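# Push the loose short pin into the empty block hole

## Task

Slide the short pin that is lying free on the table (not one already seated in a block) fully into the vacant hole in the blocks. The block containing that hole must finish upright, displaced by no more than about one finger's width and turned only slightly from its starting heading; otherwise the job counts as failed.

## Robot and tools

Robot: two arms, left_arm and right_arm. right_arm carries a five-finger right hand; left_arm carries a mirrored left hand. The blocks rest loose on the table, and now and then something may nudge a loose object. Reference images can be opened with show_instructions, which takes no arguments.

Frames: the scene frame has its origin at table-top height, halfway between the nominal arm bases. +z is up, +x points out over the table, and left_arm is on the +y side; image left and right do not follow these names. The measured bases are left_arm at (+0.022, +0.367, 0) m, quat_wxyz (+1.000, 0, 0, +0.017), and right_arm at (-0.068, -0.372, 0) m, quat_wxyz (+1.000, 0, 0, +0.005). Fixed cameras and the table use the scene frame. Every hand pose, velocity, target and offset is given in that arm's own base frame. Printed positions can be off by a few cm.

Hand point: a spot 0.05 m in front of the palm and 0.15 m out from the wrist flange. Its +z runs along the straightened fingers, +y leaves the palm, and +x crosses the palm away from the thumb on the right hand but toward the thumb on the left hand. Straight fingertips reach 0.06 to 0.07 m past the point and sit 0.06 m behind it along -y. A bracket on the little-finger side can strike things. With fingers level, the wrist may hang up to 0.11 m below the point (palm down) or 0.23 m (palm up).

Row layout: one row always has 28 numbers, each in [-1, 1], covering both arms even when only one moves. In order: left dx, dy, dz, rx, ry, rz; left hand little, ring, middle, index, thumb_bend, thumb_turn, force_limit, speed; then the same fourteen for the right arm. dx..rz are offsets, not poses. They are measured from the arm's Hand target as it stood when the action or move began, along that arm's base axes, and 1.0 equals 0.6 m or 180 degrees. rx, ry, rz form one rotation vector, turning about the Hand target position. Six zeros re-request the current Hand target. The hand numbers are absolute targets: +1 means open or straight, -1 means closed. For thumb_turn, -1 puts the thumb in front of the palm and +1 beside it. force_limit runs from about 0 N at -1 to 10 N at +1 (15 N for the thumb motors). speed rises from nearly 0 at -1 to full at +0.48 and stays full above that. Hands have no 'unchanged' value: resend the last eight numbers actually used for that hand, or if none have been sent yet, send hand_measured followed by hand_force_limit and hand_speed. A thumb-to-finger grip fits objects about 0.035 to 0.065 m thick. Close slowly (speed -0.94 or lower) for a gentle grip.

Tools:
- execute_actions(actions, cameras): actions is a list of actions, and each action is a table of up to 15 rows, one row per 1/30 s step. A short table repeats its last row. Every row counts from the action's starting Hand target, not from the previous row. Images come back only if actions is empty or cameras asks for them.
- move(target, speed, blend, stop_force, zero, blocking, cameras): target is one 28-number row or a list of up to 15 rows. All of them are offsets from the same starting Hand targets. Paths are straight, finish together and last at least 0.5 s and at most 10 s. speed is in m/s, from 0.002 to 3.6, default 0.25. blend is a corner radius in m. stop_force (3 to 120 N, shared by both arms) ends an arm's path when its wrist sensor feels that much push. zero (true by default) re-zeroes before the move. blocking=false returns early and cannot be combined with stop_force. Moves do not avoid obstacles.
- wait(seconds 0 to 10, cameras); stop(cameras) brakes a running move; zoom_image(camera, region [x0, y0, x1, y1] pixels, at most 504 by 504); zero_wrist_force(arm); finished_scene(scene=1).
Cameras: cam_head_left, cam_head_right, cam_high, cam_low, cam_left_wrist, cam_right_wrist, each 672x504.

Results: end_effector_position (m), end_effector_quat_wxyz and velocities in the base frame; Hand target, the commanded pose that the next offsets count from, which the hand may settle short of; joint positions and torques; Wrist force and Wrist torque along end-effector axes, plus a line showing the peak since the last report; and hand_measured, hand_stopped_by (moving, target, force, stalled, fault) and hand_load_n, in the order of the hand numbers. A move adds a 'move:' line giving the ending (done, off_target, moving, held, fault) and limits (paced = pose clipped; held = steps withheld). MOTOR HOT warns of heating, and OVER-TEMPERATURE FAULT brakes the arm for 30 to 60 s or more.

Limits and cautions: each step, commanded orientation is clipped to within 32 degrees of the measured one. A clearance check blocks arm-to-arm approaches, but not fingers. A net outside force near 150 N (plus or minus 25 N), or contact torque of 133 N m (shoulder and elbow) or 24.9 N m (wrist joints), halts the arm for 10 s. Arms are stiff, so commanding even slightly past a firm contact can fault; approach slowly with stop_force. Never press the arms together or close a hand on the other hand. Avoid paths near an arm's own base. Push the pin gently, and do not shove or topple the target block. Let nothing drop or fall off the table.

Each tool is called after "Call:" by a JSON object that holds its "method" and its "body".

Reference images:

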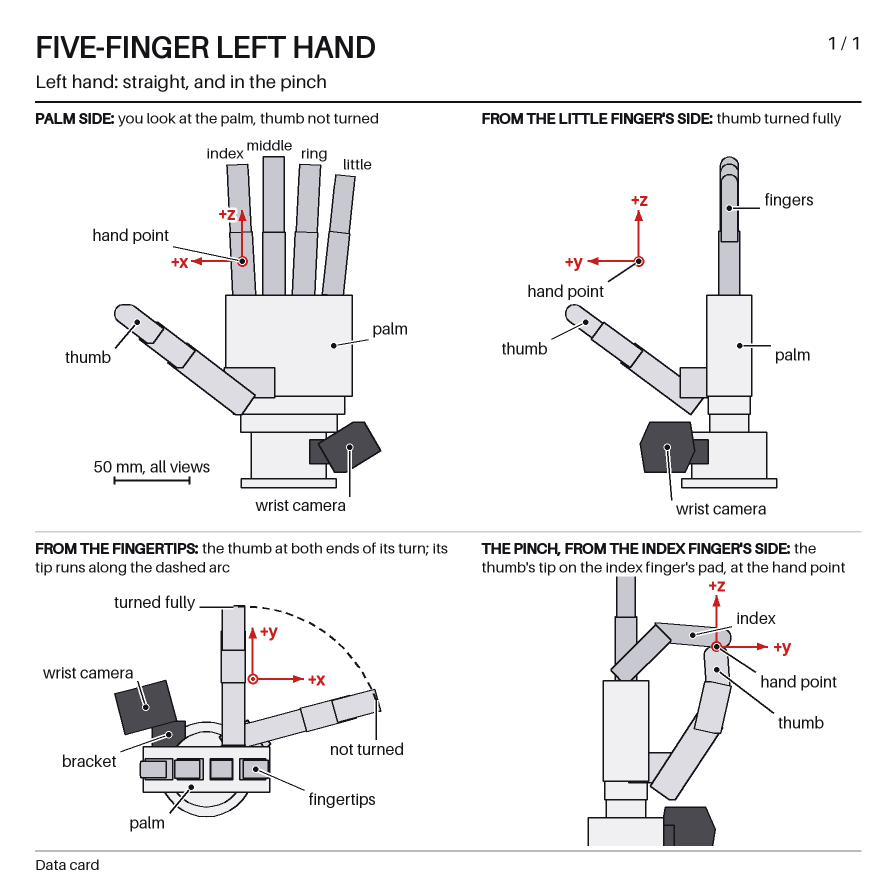

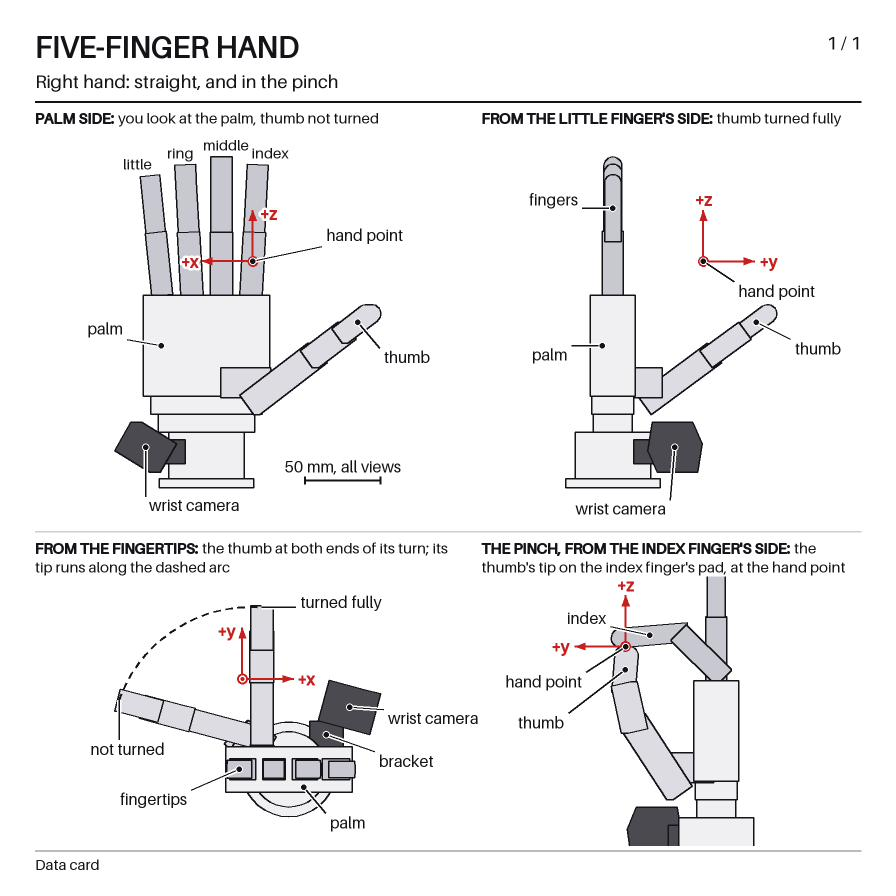

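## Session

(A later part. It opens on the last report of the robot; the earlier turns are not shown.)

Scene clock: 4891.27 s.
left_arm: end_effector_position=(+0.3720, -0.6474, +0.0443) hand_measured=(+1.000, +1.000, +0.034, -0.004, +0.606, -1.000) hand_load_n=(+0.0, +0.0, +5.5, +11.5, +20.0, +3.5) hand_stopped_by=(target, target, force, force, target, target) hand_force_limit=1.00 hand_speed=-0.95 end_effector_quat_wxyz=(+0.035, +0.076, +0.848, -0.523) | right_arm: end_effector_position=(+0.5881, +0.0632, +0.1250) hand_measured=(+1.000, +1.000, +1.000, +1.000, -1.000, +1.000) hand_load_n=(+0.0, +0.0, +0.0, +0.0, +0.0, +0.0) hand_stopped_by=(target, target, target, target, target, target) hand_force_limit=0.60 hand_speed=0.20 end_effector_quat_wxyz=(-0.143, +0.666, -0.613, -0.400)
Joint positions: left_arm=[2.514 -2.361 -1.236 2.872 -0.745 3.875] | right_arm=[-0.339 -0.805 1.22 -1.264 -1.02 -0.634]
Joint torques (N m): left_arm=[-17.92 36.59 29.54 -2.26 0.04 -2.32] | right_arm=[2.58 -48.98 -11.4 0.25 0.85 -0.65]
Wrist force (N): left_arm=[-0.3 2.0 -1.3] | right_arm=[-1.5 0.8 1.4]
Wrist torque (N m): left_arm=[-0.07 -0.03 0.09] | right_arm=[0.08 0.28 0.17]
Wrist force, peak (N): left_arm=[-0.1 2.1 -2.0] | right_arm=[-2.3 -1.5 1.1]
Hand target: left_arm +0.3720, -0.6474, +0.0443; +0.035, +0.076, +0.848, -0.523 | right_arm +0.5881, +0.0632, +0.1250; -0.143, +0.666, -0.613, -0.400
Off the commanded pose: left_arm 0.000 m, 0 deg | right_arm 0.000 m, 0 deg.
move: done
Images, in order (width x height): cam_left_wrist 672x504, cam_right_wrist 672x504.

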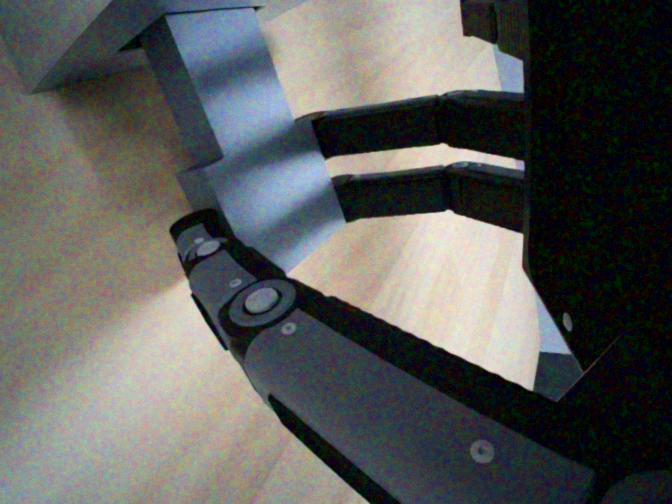

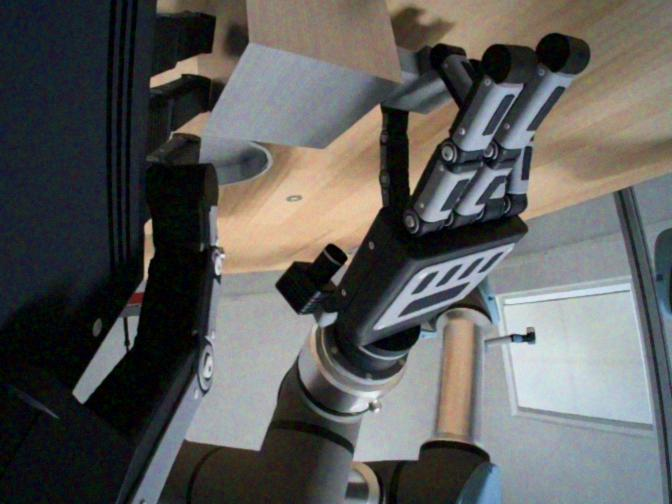

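Call:
{"method": "move", "body": {"target": [0.0004,0.0045,0,0,0,0,1,1,-0.35,-0.4,0.6,-1,1.0,-0.95,0,0,0,0,0,0,1,1,1,1,-1,1,0.6,0.2], "speed": 0.01, "cameras": ["cam_left_wrist","cam_right_wrist"]}}

Call:
{"method": "zoom_image", "body": {"camera": "cam_right_wrist", "region": [370, 30, 450, 130]}}

Call:
{"method": "zoom_image", "body": {"camera": "cam_right_wrist", "region": [190, 20, 430, 170]}}

Call:
{"method": "zoom_image", "body": {"camera": "cam_left_wrist", "region": [60, 0, 360, 260]}}

Scene clock: 4909.57 s.
left_arm: end_effector_position=(+0.3722, -0.6449, +0.0442) hand_measured=(+1.000, +1.000, +0.034, -0.004, +0.606, -1.000) hand_load_n=(+0.0, +0.0, +7.0, +11.0, +19.5, +1.5) hand_stopped_by=(target, target, force, force, target, target) hand_force_limit=1.00 hand_speed=-0.95 end_effector_quat_wxyz=(+0.035, +0.076, +0.848, -0.523) | right_arm: end_effector_position=(+0.5881, +0.0632, +0.1250) hand_measured=(+1.000, +1.000, +1.000, +1.000, -1.000, +1.000) hand_load_n=(+0.0, +0.0, +0.0, +0.0, +0.0, +0.0) hand_stopped_by=(target, target, target, target, target, target) hand_force_limit=0.60 hand_speed=0.20 end_effector_quat_wxyz=(-0.143, +0.666, -0.613, -0.400)
Joint positions: left_arm=[2.517 -2.358 -1.243 2.873 -0.742 3.879] | right_arm=[-0.339 -0.805 1.22 -1.264 -1.02 -0.634]
Joint torques (N m): left_arm=[12.59 67.55 9.57 0.88 2.25 2.26] | right_arm=[3.28 -48.27 -13.9 0.28 0.94 -0.7]
Wrist force (N): left_arm=[0.3 0.6 -0.4] | right_arm=[-1.4 0.8 1.4]
Wrist torque (N m): left_arm=[-0.07 0.04 0.08] | right_arm=[0.07 0.25 0.17]
Wrist force, peak (N): left_arm=[-0.2 2.5 -1.7] | right_arm=[-1.6 1.1 1.6]
Hand target: left_arm +0.3722, -0.6447, +0.0443; +0.035, +0.076, +0.848, -0.523 | right_arm +0.5881, +0.0632, +0.1250; -0.143, +0.666, -0.613, -0.400
Off the commanded pose: left_arm 0.000 m, 0 deg | right_arm 0.000 m, 0 deg.
move: done
Images, in order (width x height): cam_left_wrist 672x504, cam_right_wrist 672x504.

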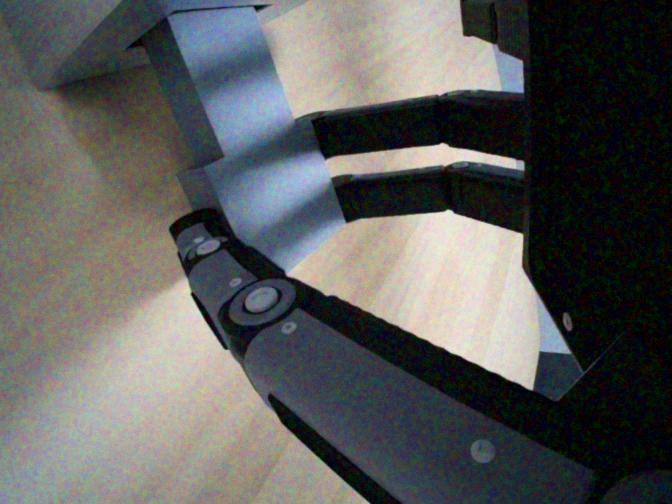

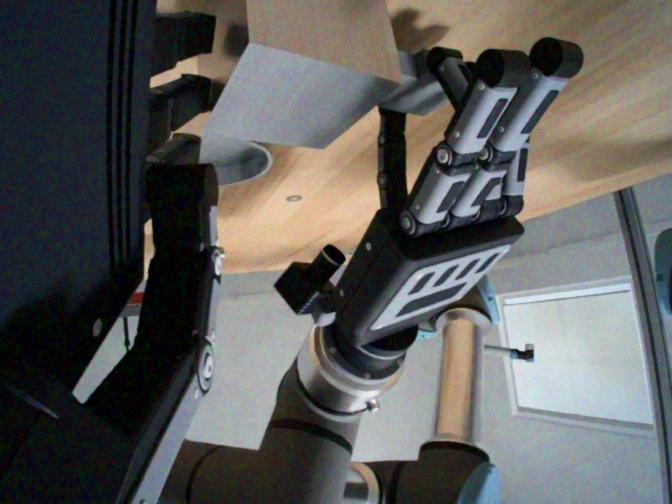

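Scaled by 5.040 from the camera's 672x504 image, which has a finer 960x720 frame.

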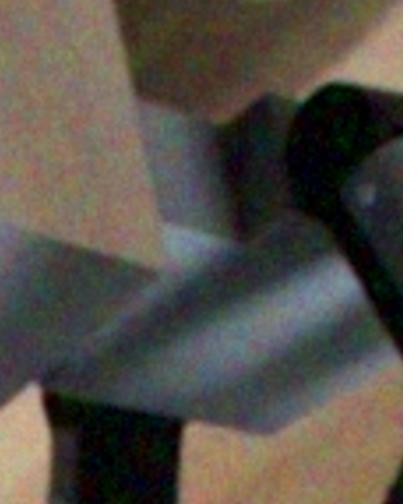

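Scaled by 2.100 from the camera's 672x504 image, which has a finer 960x720 frame.

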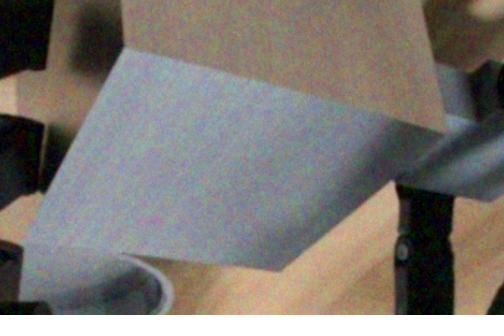

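Scaled by 1.680 from the camera's 672x504 image, which has a finer 960x720 frame.

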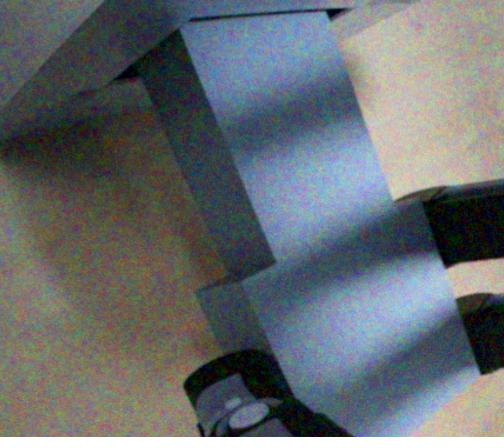

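Call:
{"method": "move", "body": {"target": [0.0165,-0.0023,0,0,0,0,1,1,-0.35,-0.4,0.6,-1,1.0,-0.95,0,0,0,0,0,0,1,1,1,1,-1,1,0.6,0.2], "speed": 0.008, "stop_force": 3, "cameras": ["cam_left_wrist"]}}

Call:
{"method": "zoom_image", "body": {"camera": "cam_left_wrist", "region": [60, 0, 360, 260]}}

Scene clock: 4927.07 s.
left_arm: end_effector_position=(+0.3752, -0.6452, +0.0443) hand_measured=(+1.000, +1.000, +0.034, -0.004, +0.606, -1.000) hand_load_n=(+0.0, +0.0, +7.0, +11.0, +20.0, +1.5) hand_stopped_by=(target, target, force, force, target, target) hand_force_limit=1.00 hand_speed=-0.95 end_effector_quat_wxyz=(+0.035, +0.076, +0.848, -0.523) | right_arm: end_effector_position=(+0.5881, +0.0632, +0.1250) hand_measured=(+1.000, +1.000, +1.000, +1.000, -1.000, +1.000) hand_load_n=(+0.0, +0.0, +0.5, +0.0, +0.0, +0.0) hand_stopped_by=(target, target, target, target, target, target) hand_force_limit=0.60 hand_speed=0.20 end_effector_quat_wxyz=(-0.143, +0.666, -0.613, -0.400)
Joint positions: left_arm=[2.52 -2.363 -1.233 2.867 -0.74 3.881] | right_arm=[-0.339 -0.805 1.22 -1.264 -1.02 -0.634]
Joint torques (N m): left_arm=[-16.08 68.05 8.9 0.75 -0.56 -2.29] | right_arm=[3.06 -48.78 -16.81 0.43 1.11 -0.72]
Wrist force (N): left_arm=[0.4 0.7 0.0] | right_arm=[-2.3 -2.2 1.2]
Wrist torque (N m): left_arm=[-0.07 0.05 0.08] | right_arm=[0.20 0.21 0.07]
Wrist force, peak (N): left_arm=[4.4 -0.4 -0.8] | right_arm=[-2.3 -2.5 1.4]
Hand target: left_arm +0.3752, -0.6452, +0.0443; +0.035, +0.076, +0.848, -0.523 (not the last commanded pose) | right_arm +0.5881, +0.0632, +0.1250; -0.143, +0.666, -0.613, -0.400
Off the commanded pose: left_arm 0.007 m, 0 deg | right_arm 0.000 m, 0 deg.
move: contact (left_arm)
Images, in order (width x height): cam_left_wrist 672x504.

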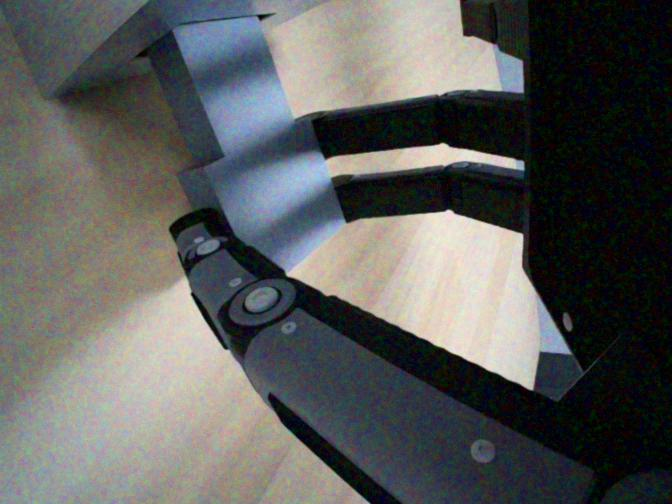

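Scaled by 1.680 from the camera's 672x504 image, which has a finer 960x720 frame.

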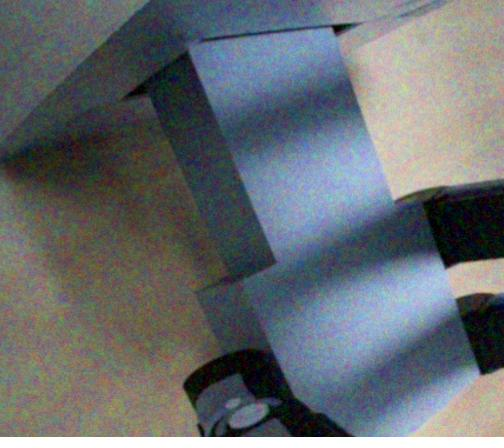

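Call:
{"method": "wait", "body": {"seconds": 0.1, "cameras": ["cam_head_left","cam_head_right","cam_high","cam_low"]}}

Call:
{"method": "zoom_image", "body": {"camera": "cam_high", "region": [380, 225, 450, 295]}}

Call:
{"method": "zoom_image", "body": {"camera": "cam_low", "region": [260, 220, 340, 280]}}

Scene clock: 4993.17 s.
left_arm: end_effector_position=(+0.3752, -0.6452, +0.0443) hand_measured=(+1.000, +1.000, +0.034, -0.004, +0.606, -1.000) hand_load_n=(+0.0, +0.0, +6.5, +11.0, +20.0, +1.5) hand_stopped_by=(target, target, force, force, target, target) hand_force_limit=1.00 hand_speed=-0.95 end_effector_quat_wxyz=(+0.035, +0.076, +0.848, -0.523) | right_arm: end_effector_position=(+0.5881, +0.0632, +0.1250) hand_measured=(+1.000, +1.000, +1.000, +1.000, -1.000, +1.000) hand_load_n=(+0.0, +0.0, +0.5, +0.0, +0.0, +0.0) hand_stopped_by=(target, target, target, target, target, target) hand_force_limit=0.60 hand_speed=0.20 end_effector_quat_wxyz=(-0.143, +0.666, -0.613, -0.400)
Joint positions: left_arm=[2.52 -2.363 -1.233 2.867 -0.74 3.881] | right_arm=[-0.339 -0.805 1.22 -1.264 -1.02 -0.634]
Joint torques (N m): left_arm=[-15.67 66.87 8.32 0.68 -0.59 -2.28] | right_arm=[1.99 -48.08 -19 0.18 1.14 -0.66]
Wrist force (N): left_arm=[0.1 1.0 -0.1] | right_arm=[-2.2 -2.2 1.3]
Wrist torque (N m): left_arm=[-0.04 0.09 0.06] | right_arm=[0.19 0.20 0.07]
Wrist force, peak (N): left_arm=[0.5 1.0 -0.4] | right_arm=[-2.4 -2.4 1.5]
Hand target: left_arm +0.3752, -0.6452, +0.0443; +0.035, +0.076, +0.848, -0.523 (not the last commanded pose) | right_arm +0.5881, +0.0632, +0.1250; -0.143, +0.666, -0.613, -0.400
Off the commanded pose: left_arm 0.007 m, 0 deg | right_arm 0.000 m, 0 deg.
wait: 0.10 s; at rest from the start
Images, in order (width x height): cam_head_left 672x504, cam_head_right 672x504, cam_high 672x504, cam_low 672x504.

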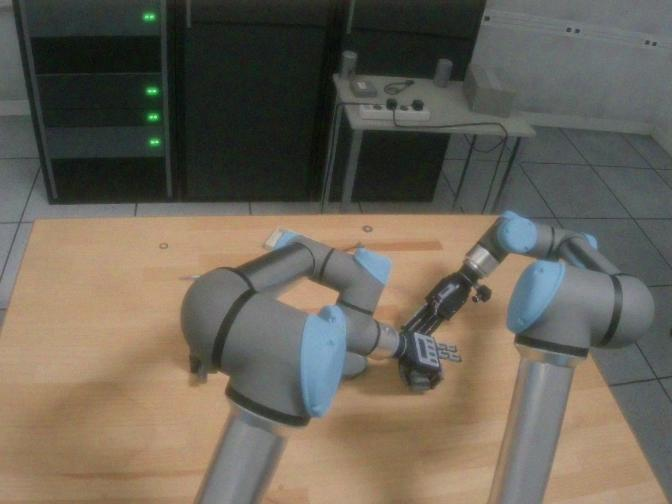

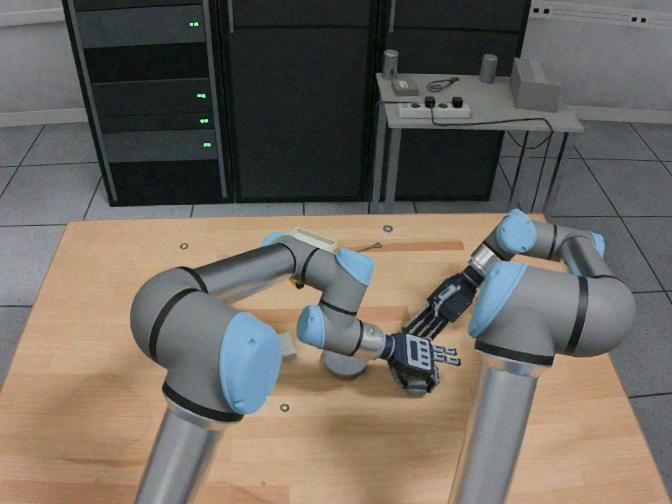

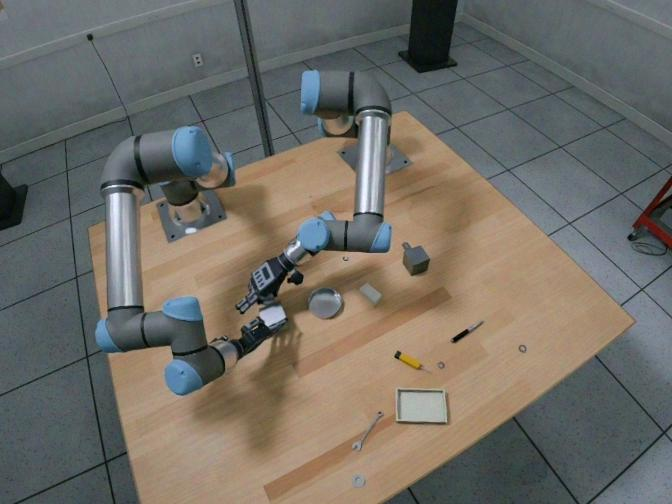

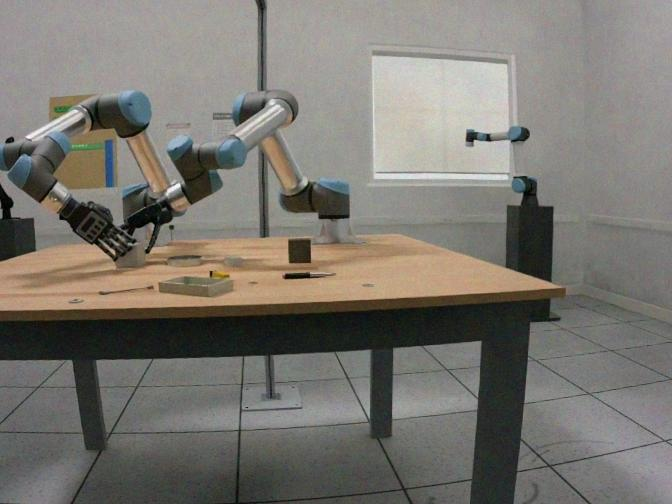

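Scaled by 7.200.

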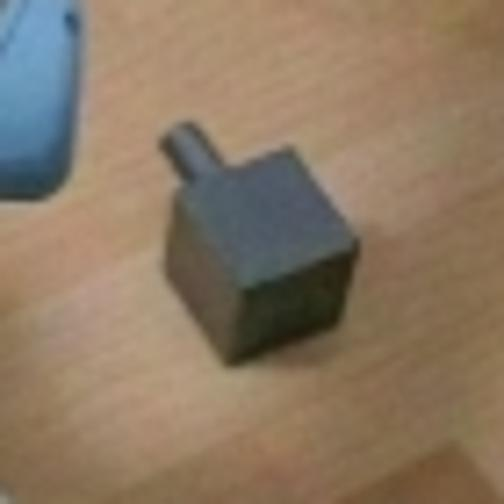

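Scaled by 6.300.

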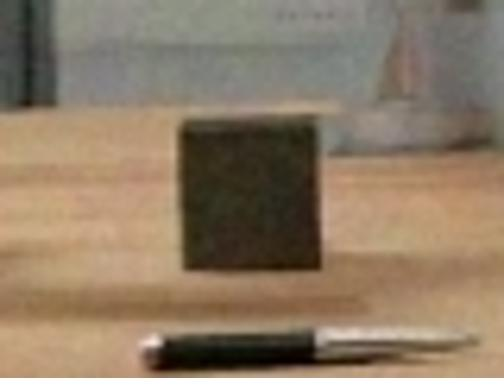

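Call:
{"method": "move", "body": {"target": [0,0,0,0,0,0,1,1,-0.5,-0.4,0.6,-1,1.0,-0.95,0,0,0,0,0,0,1,1,1,1,-1,1,0.6,0.2], "speed": 0.01, "cameras": ["cam_left_wrist"]}}

Call:
{"method": "move", "body": {"target": [0.0132,-0.0018,0,0,0,0,1,1,-0.5,-0.4,0.6,-1,1.0,-0.95,0,0,0,0,0,0,1,1,1,1,-1,1,0.6,0.2], "speed": 0.01, "stop_force": 20, "cameras": ["cam_left_wrist","cam_right_wrist"]}}

Call:
{"method": "zoom_image", "body": {"camera": "cam_left_wrist", "region": [60, 0, 360, 260]}}

Call:
{"method": "zoom_image", "body": {"camera": "cam_right_wrist", "region": [370, 30, 450, 130]}}

Scene clock: 5049.87 s.
left_arm: end_effector_position=(+0.3752, -0.6452, +0.0443) hand_measured=(+1.000, +1.000, +0.022, -0.004, +0.606, -1.000) hand_load_n=(+0.0, +0.0, +10.5, +9.0, +22.0, +3.5) hand_stopped_by=(target, target, force, force, target, target) hand_force_limit=1.00 hand_speed=-0.95 end_effector_quat_wxyz=(+0.035, +0.076, +0.848, -0.523) | right_arm: end_effector_position=(+0.5881, +0.0632, +0.1250) hand_measured=(+1.000, +1.000, +1.000, +1.000, -1.000, +1.000) hand_load_n=(+0.0, +0.0, +0.5, +0.0, +0.0, +0.0) hand_stopped_by=(target, target, target, target, target, target) hand_force_limit=0.60 hand_speed=0.20 end_effector_quat_wxyz=(-0.143, +0.666, -0.613, -0.400)
Joint positions: left_arm=[2.52 -2.363 -1.233 2.867 -0.74 3.881] | right_arm=[-0.339 -0.805 1.22 -1.264 -1.02 -0.634]
Joint torques (N m): left_arm=[-16.13 67.05 8.21 0.66 -0.55 -2.04] | right_arm=[2.1 -48.13 -21.58 0.16 1.24 -0.78]
Wrist force (N): left_arm=[0.3 0.8 -0.2] | right_arm=[-2.3 -2.5 1.5]
Wrist torque (N m): left_arm=[-0.06 0.05 0.08] | right_arm=[0.14 0.21 0.06]
Wrist force, peak (N): left_arm=[0.5 1.1 -0.3] | right_arm=[-2.5 -2.5 1.3]
Hand target: left_arm +0.3752, -0.6452, +0.0443; +0.035, +0.076, +0.848, -0.523 | right_arm +0.5881, +0.0632, +0.1250; -0.143, +0.666, -0.613, -0.400
Off the commanded pose: left_arm 0.000 m, 0 deg | right_arm 0.000 m, 0 deg.
move: done
Images, in order (width x height): cam_left_wrist 672x504.

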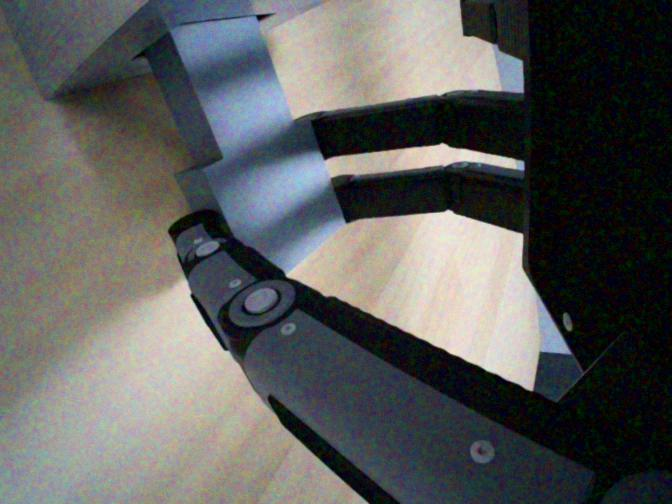

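Scene clock: 5051.67 s.
left_arm: end_effector_position=(+0.3831, -0.6462, +0.0443) hand_measured=(+1.000, +1.000, +0.022, -0.004, +0.606, -1.000) hand_load_n=(+0.0, +0.0, +10.5, +10.5, +20.0, +11.0) hand_stopped_by=(target, target, force, force, target, target) hand_force_limit=1.00 hand_speed=-0.95 end_effector_quat_wxyz=(+0.035, +0.076, +0.848, -0.523) | right_arm: end_effector_position=(+0.5881, +0.0632, +0.1250) hand_measured=(+1.000, +1.000, +1.000, +1.000, -1.000, +1.000) hand_load_n=(+0.0, +0.0, +2.0, +0.0, +0.0, +0.0) hand_stopped_by=(target, target, target, target, target, target) hand_force_limit=0.60 hand_speed=0.20 end_effector_quat_wxyz=(-0.143, +0.666, -0.613, -0.400)
Joint positions: left_arm=[2.526 -2.379 -1.206 2.85 -0.736 3.888] | right_arm=[-0.339 -0.805 1.22 -1.264 -1.02 -0.634]
Joint torques (N m): left_arm=[25.25 39.47 35.38 1.25 -1.69 3.33] | right_arm=[3.04 -48.41 -22.27 3.65 -4.28 -0.68]
Wrist force (N): left_arm=[17.2 -4.8 -0.4] | right_arm=[-4.5 -16.5 -4.6]
Wrist torque (N m): left_arm=[-0.18 0.18 -0.06] | right_arm=[0.90 0.15 -0.37]
Wrist force, peak (N): left_arm=[20.0 -5.3 -0.9] | right_arm=[-4.6 -16.9 -4.5]
Hand target: left_arm +0.3831, -0.6462, +0.0443; +0.035, +0.076, +0.848, -0.523 | right_arm +0.5881, +0.0632, +0.1250; -0.143, +0.666, -0.613, -0.400
Off the commanded pose: left_arm 0.000 m, 0 deg | right_arm 0.000 m, 0 deg.
move: done
Images, in order (width x height): cam_left_wrist 672x504, cam_right_wrist 672x504.

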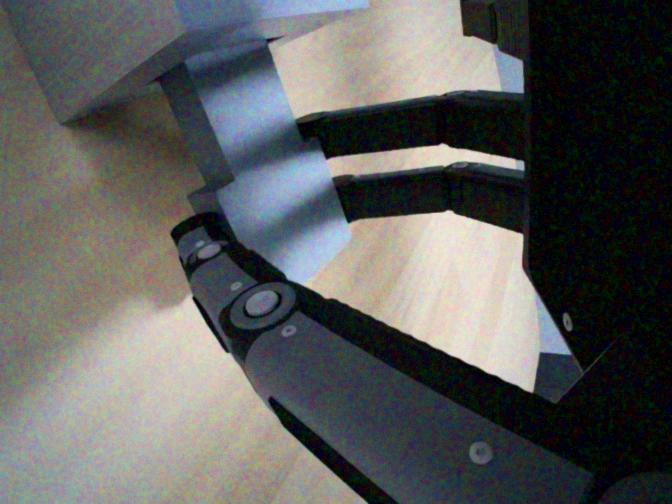

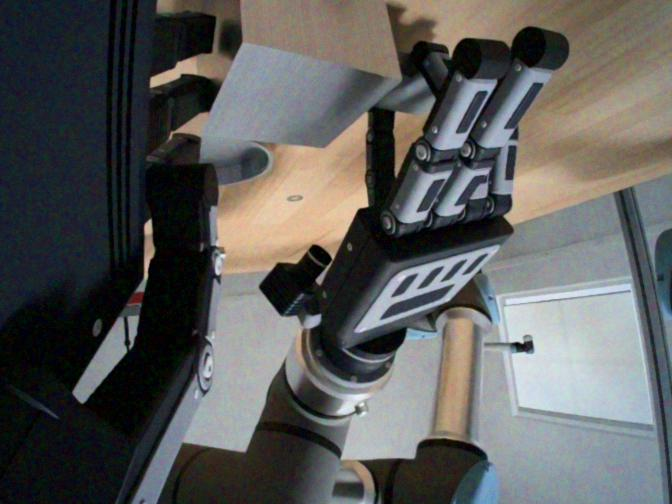

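Scaled by 1.680 from the camera's 672x504 image, which has a finer 960x720 frame.

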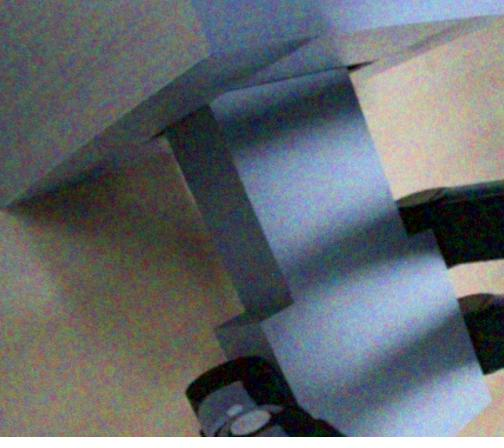

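Scaled by 5.040 from the camera's 672x504 image, which has a finer 960x720 frame.

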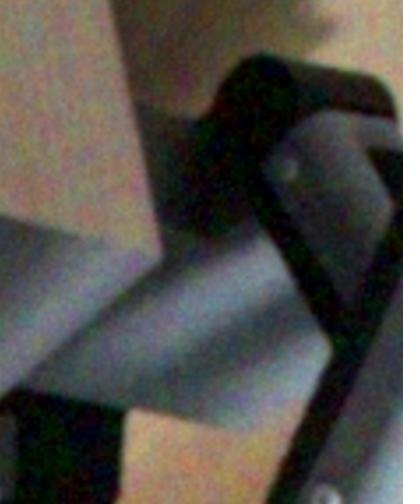

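Call:
{"method": "move", "body": {"target": [-0.0132,0.0018,0,0,0,0,1,1,-0.5,-0.4,0.6,-1,1.0,-0.95,0,0,0,0,0,0,1,1,1,1,-1,1,0.6,0.2], "speed": 0.02, "cameras": ["cam_left_wrist","cam_right_wrist"]}}

Call:
{"method": "zoom_image", "body": {"camera": "cam_left_wrist", "region": [60, 0, 360, 260]}}

Call:
{"method": "zoom_image", "body": {"camera": "cam_right_wrist", "region": [370, 30, 450, 130]}}

Scene clock: 5076.73 s.
left_arm: end_effector_position=(+0.3753, -0.6452, +0.0443) hand_measured=(+1.000, +1.000, +0.022, -0.004, +0.606, -1.000) hand_load_n=(+0.0, +0.0, +11.0, +8.0, +21.0, +3.5) hand_stopped_by=(target, target, force, force, target, target) hand_force_limit=1.00 hand_speed=-0.95 end_effector_quat_wxyz=(+0.035, +0.076, +0.848, -0.523) | right_arm: end_effector_position=(+0.5881, +0.0632, +0.1250) hand_measured=(+1.000, +1.000, +1.000, +1.000, -1.000, +1.000) hand_load_n=(+0.0, +0.0, +0.5, +0.0, +0.0, +0.0) hand_stopped_by=(target, target, target, target, target, target) hand_force_limit=0.60 hand_speed=0.20 end_effector_quat_wxyz=(-0.143, +0.666, -0.613, -0.400)
Joint positions: left_arm=[2.52 -2.364 -1.233 2.866 -0.74 3.882] | right_arm=[-0.339 -0.805 1.22 -1.264 -1.02 -0.634]
Joint torques (N m): left_arm=[-15.61 68.08 8.78 0.83 -0.49 -2.13] | right_arm=[3.14 -48.26 -25.26 -0.67 2.05 -0.68]
Wrist force (N): left_arm=[-0.2 1.1 0.3] | right_arm=[-1.6 -1.9 1.4]
Wrist torque (N m): left_arm=[-0.03 0.14 0.11] | right_arm=[0.18 0.27 0.11]
Wrist force, peak (N): left_arm=[17.3 -5.0 -0.5] | right_arm=[-4.8 -16.9 -4.6]
Hand target: left_arm +0.3752, -0.6452, +0.0443; +0.035, +0.076, +0.848, -0.523 | right_arm +0.5881, +0.0632, +0.1250; -0.143, +0.666, -0.613, -0.400
Off the commanded pose: left_arm 0.000 m, 0 deg | right_arm 0.000 m, 0 deg.
move: done
Images, in order (width x height): cam_left_wrist 672x504, cam_right_wrist 672x504.

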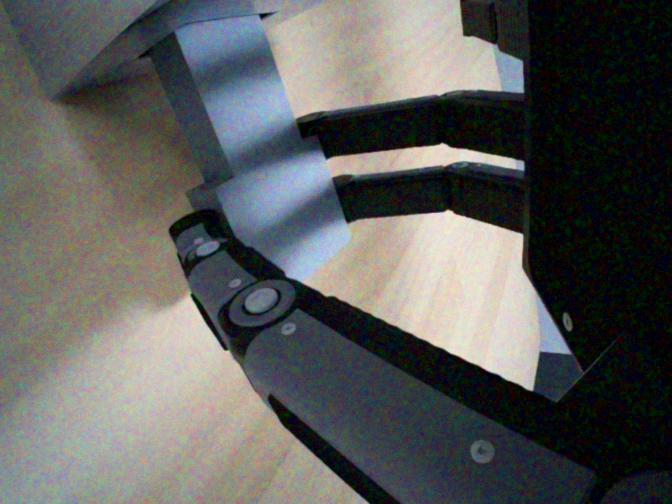

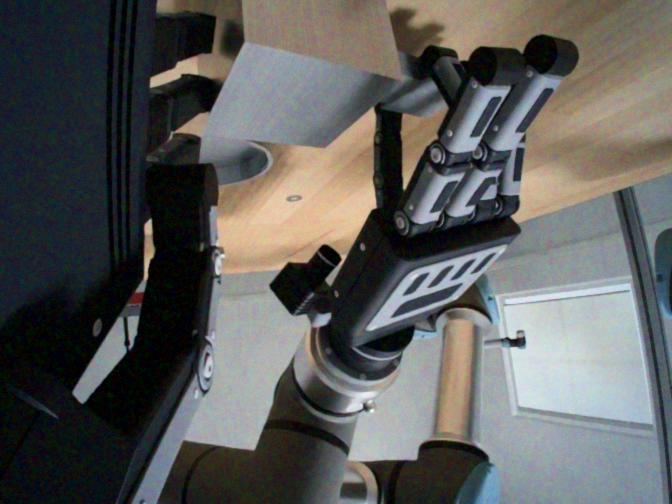

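Scaled by 1.680 from the camera's 672x504 image, which has a finer 960x720 frame.

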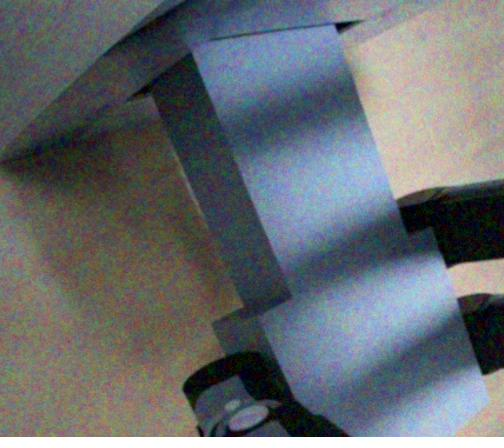

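Scaled by 5.040 from the camera's 672x504 image, which has a finer 960x720 frame.

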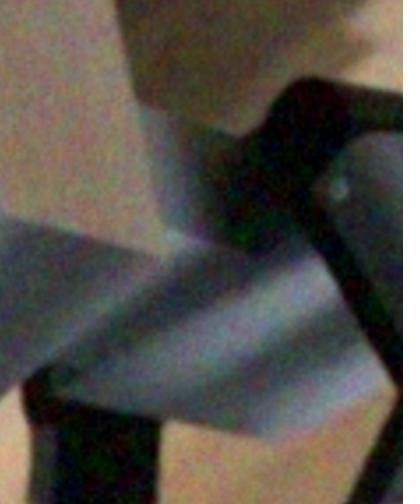

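Call:
{"method": "move", "body": {"target": [-0.107,0.015,0,0,0,0,1,1,-0.5,-0.4,0.6,-1,1.0,-0.95,0,0,0,0,0,0,1,1,1,1,-1,1,0.6,0.2], "speed": 0.05, "cameras": ["cam_left_wrist"]}}

Call:
{"method": "move", "body": {"target": [0,0.02,0.05,0,0,0.2222,1,1,-0.5,-0.4,0.6,-1,1.0,-0.95,0,0,0,0,0,0,1,1,1,1,-1,1,0.6,0.2], "speed": 0.15, "cameras": ["cam_left_wrist","cam_high"]}}

Scene clock: 5098.47 s.
left_arm: end_effector_position=(+0.3111, -0.6362, +0.0443) hand_measured=(+1.000, +1.000, +0.022, -0.004, +0.606, -1.000) hand_load_n=(+0.0, +0.0, +11.0, +8.0, +21.0, +3.0) hand_stopped_by=(target, target, force, force, target, target) hand_force_limit=1.00 hand_speed=-0.95 end_effector_quat_wxyz=(+0.035, +0.076, +0.848, -0.523) | right_arm: end_effector_position=(+0.5881, +0.0632, +0.1250) hand_measured=(+1.000, +1.000, +1.000, +1.000, -1.000, +1.000) hand_load_n=(+0.0, +0.0, +0.0, +0.0, +0.0, +0.0) hand_stopped_by=(target, target, target, target, target, target) hand_force_limit=0.60 hand_speed=0.20 end_effector_quat_wxyz=(-0.143, +0.666, -0.613, -0.400)
Joint positions: left_arm=[2.464 -2.25 -1.433 2.992 -0.783 3.828] | right_arm=[-0.339 -0.805 1.22 -1.264 -1.02 -0.634]
Joint torques (N m): left_arm=[-15.7 62.64 7.9 0.83 -0.7 -2.39] | right_arm=[2.35 -49.07 -27.92 -0.66 2.08 -0.96]
Wrist force (N): left_arm=[0.0 1.5 0.3] | right_arm=[-1.6 -1.7 1.3]
Wrist torque (N m): left_arm=[0.03 0.10 0.11] | right_arm=[0.21 0.27 0.11]
Wrist force, peak (N): left_arm=[-0.3 1.8 0.0] | right_arm=[-1.7 -1.8 1.5]
Hand target: left_arm +0.3110, -0.6362, +0.0443; +0.035, +0.076, +0.848, -0.523 | right_arm +0.5881, +0.0632, +0.1250; -0.143, +0.666, -0.613, -0.400
Off the commanded pose: left_arm 0.000 m, 0 deg | right_arm 0.000 m, 0 deg.
move: done
Images, in order (width x height): cam_left_wrist 672x504.

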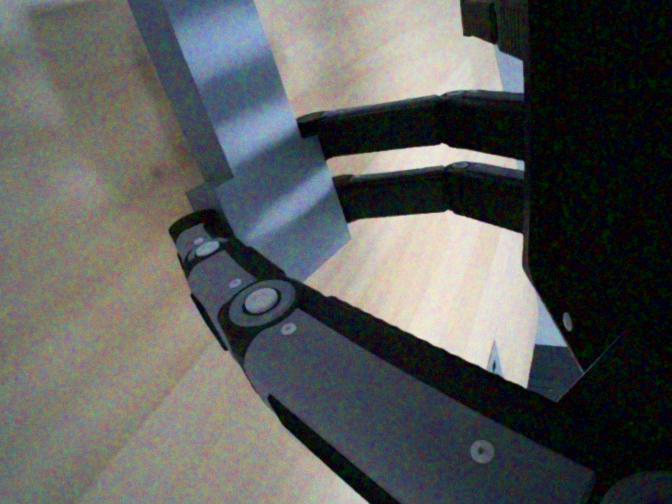

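Scene clock: 5101.50 s.
left_arm: end_effector_position=(+0.3110, -0.6242, +0.0744) hand_measured=(+1.000, +1.000, +0.022, -0.004, +0.606, -1.000) hand_load_n=(+0.0, +0.0, +11.0, +8.0, +21.0, +3.0) hand_stopped_by=(target, target, force, force, target, target) hand_force_limit=1.00 hand_speed=-0.95 end_effector_quat_wxyz=(+0.212, -0.218, +0.823, -0.480) | right_arm: end_effector_position=(+0.5881, +0.0632, +0.1250) hand_measured=(+1.000, +1.000, +1.000, +1.000, -1.000, +1.000) hand_load_n=(+0.0, +0.0, +0.5, +0.0, +0.0, +0.0) hand_stopped_by=(target, target, target, target, target, target) hand_force_limit=0.60 hand_speed=0.20 end_effector_quat_wxyz=(-0.143, +0.666, -0.613, -0.400)
Joint positions: left_arm=[2.261 -2.051 -1.644 3.229 -1.557 3.305] | right_arm=[-0.339 -0.805 1.22 -1.264 -1.02 -0.634]
Joint torques (N m): left_arm=[-14.98 25.74 28.13 -1.4 -1.34 -2.2] | right_arm=[2.48 -49.15 -30.03 -0.59 2.16 -0.7]
Wrist force (N): left_arm=[-0.7 1.0 -0.3] | right_arm=[-1.5 -1.7 1.4]
Wrist torque (N m): left_arm=[-0.02 0.18 0.10] | right_arm=[0.20 0.25 0.12]
Wrist force, peak (N): left_arm=[-0.4 1.7 -0.1] | right_arm=[-1.9 -1.8 1.4]
Hand target: left_arm +0.3110, -0.6242, +0.0743; +0.212, -0.218, +0.823, -0.480 | right_arm +0.5881, +0.0632, +0.1250; -0.143, +0.666, -0.613, -0.400
Off the commanded pose: left_arm 0.000 m, 0 deg | right_arm 0.000 m, 0 deg.
move: done
Images, in order (width x height): cam_high 672x504, cam_left_wrist 672x504.

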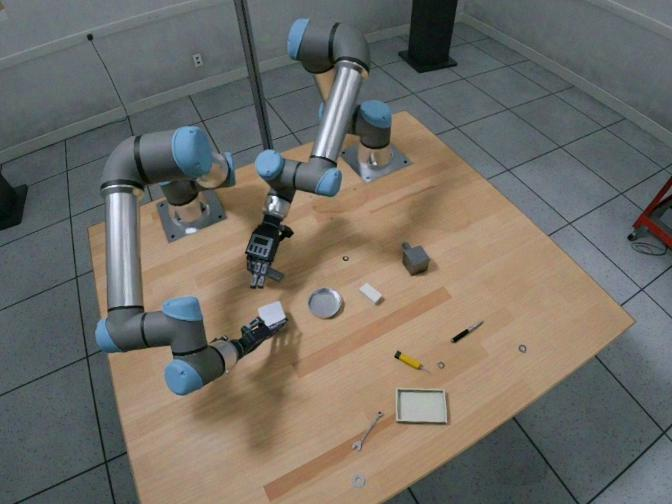

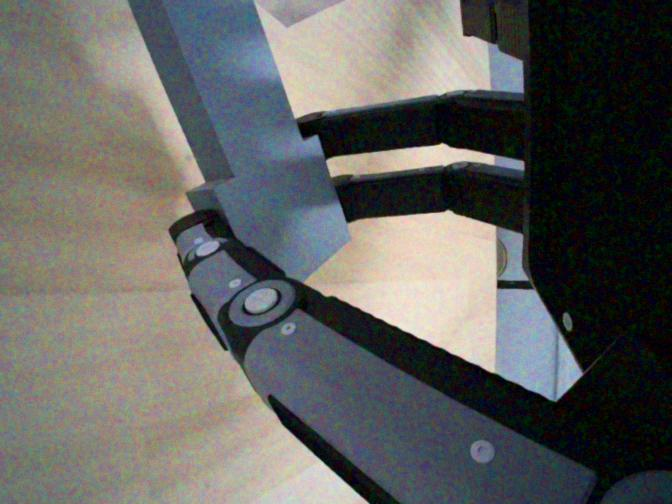

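Call:
{"method": "move", "body": {"target": [-0.05,0.02,0.02,0,0,0.2,1,1,-0.5,-0.4,0.6,-1,1.0,-0.95,0,0,0,0,0,0,1,1,1,1,-1,1,0.6,0.2], "speed": 0.15, "cameras": ["cam_left_wrist","cam_high"]}}

Scene clock: 5117.13 s.
left_arm: end_effector_position=(+0.2875, -0.6149, +0.0838) hand_measured=(+1.000, +1.000, +0.022, -0.004, +0.606, -1.000) hand_load_n=(+0.0, +0.0, +11.5, +7.5, +21.0, +3.5) hand_stopped_by=(target, target, force, force, target, target) hand_force_limit=1.00 hand_speed=-0.95 end_effector_quat_wxyz=(+0.321, -0.408, +0.746, -0.417) | right_arm: end_effector_position=(+0.5881, +0.0632, +0.1250) hand_measured=(+1.000, +1.000, +1.000, +1.000, -1.000, +1.000) hand_load_n=(+0.0, +0.0, +0.5, +0.0, +0.0, +0.0) hand_stopped_by=(target, target, target, target, target, target) hand_force_limit=0.60 hand_speed=0.20 end_effector_quat_wxyz=(-0.143, +0.666, -0.613, -0.400)
Joint positions: left_arm=[2.048 -2.122 -1.519 3.07 -2.167 2.951] | right_arm=[-0.339 -0.805 1.22 -1.264 -1.02 -0.634]
Joint torques (N m): left_arm=[13.16 59.13 8.35 1.2 1.13 1.93] | right_arm=[2.1 -48.28 -30.91 -0.47 2.06 -0.8]
Wrist force (N): left_arm=[-0.3 1.3 -0.1] | right_arm=[-1.6 -1.7 1.2]
Wrist torque (N m): left_arm=[0.01 0.17 0.02] | right_arm=[0.21 0.28 0.11]
Wrist force, peak (N): left_arm=[0.8 1.9 -0.9] | right_arm=[-1.7 -1.9 1.6]
Hand target: left_arm +0.2875, -0.6149, +0.0838; +0.320, -0.408, +0.746, -0.417 (not the last commanded pose) | right_arm +0.5881, +0.0632, +0.1250; -0.143, +0.666, -0.613, -0.400
Off the commanded pose: left_arm 0.008 m, 8 deg | right_arm 0.000 m, 0 deg.
move: held (left_arm; a check stopped the path); limits=held
pose unreachable (left arm): on one or more control steps of this call, first in action 0 (counted from 0), this arm could not follow its commanded pose, so it was not sent that pose on those steps. It may still have moved: this result reports where it is.
cause: moving toward the commanded pose would bring a part of the arm too close to another arm (a part of this arm just beyond joint 4 (wrist 1) and a part of the right arm just beyond its joint 2 (shoulder lift), 19 mm apart when this arm was first held).
Images, in order (width x height): cam_high 672x504, cam_left_wrist 672x504.

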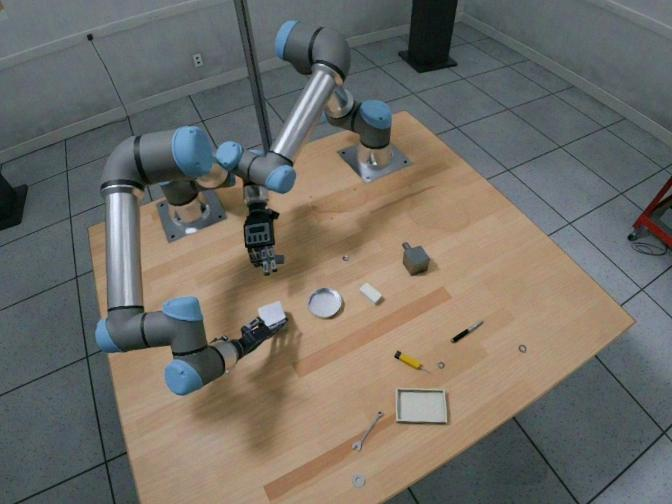

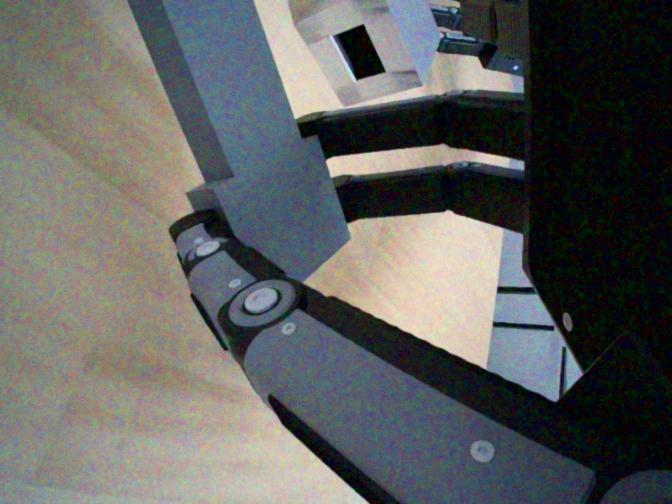

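Call:
{"method": "zoom_image", "body": {"camera": "cam_left_wrist", "region": [290, 0, 450, 120]}}

Call:
{"method": "zoom_image", "body": {"camera": "cam_left_wrist", "region": [325, 15, 395, 90]}}

Scaled by 3.150 from the camera's 672x504 image, which has a finer 960x720 frame.

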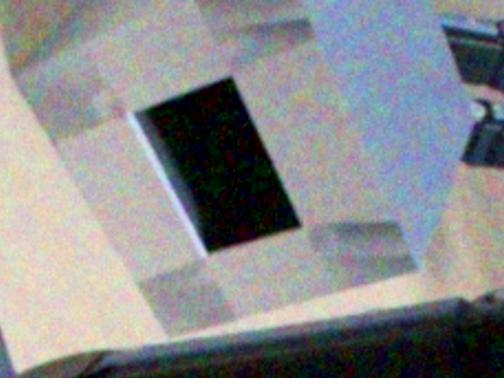

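Scaled by 6.720 from the camera's 672x504 image, which has a finer 960x720 frame.

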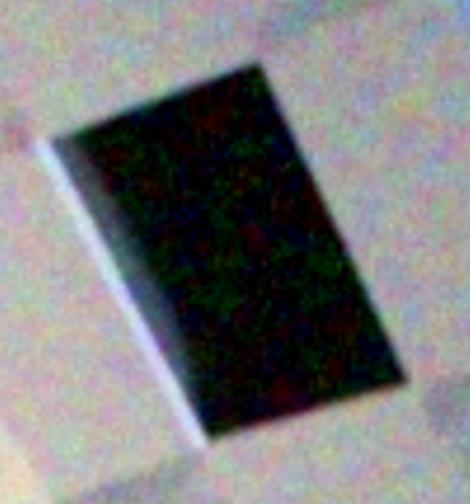

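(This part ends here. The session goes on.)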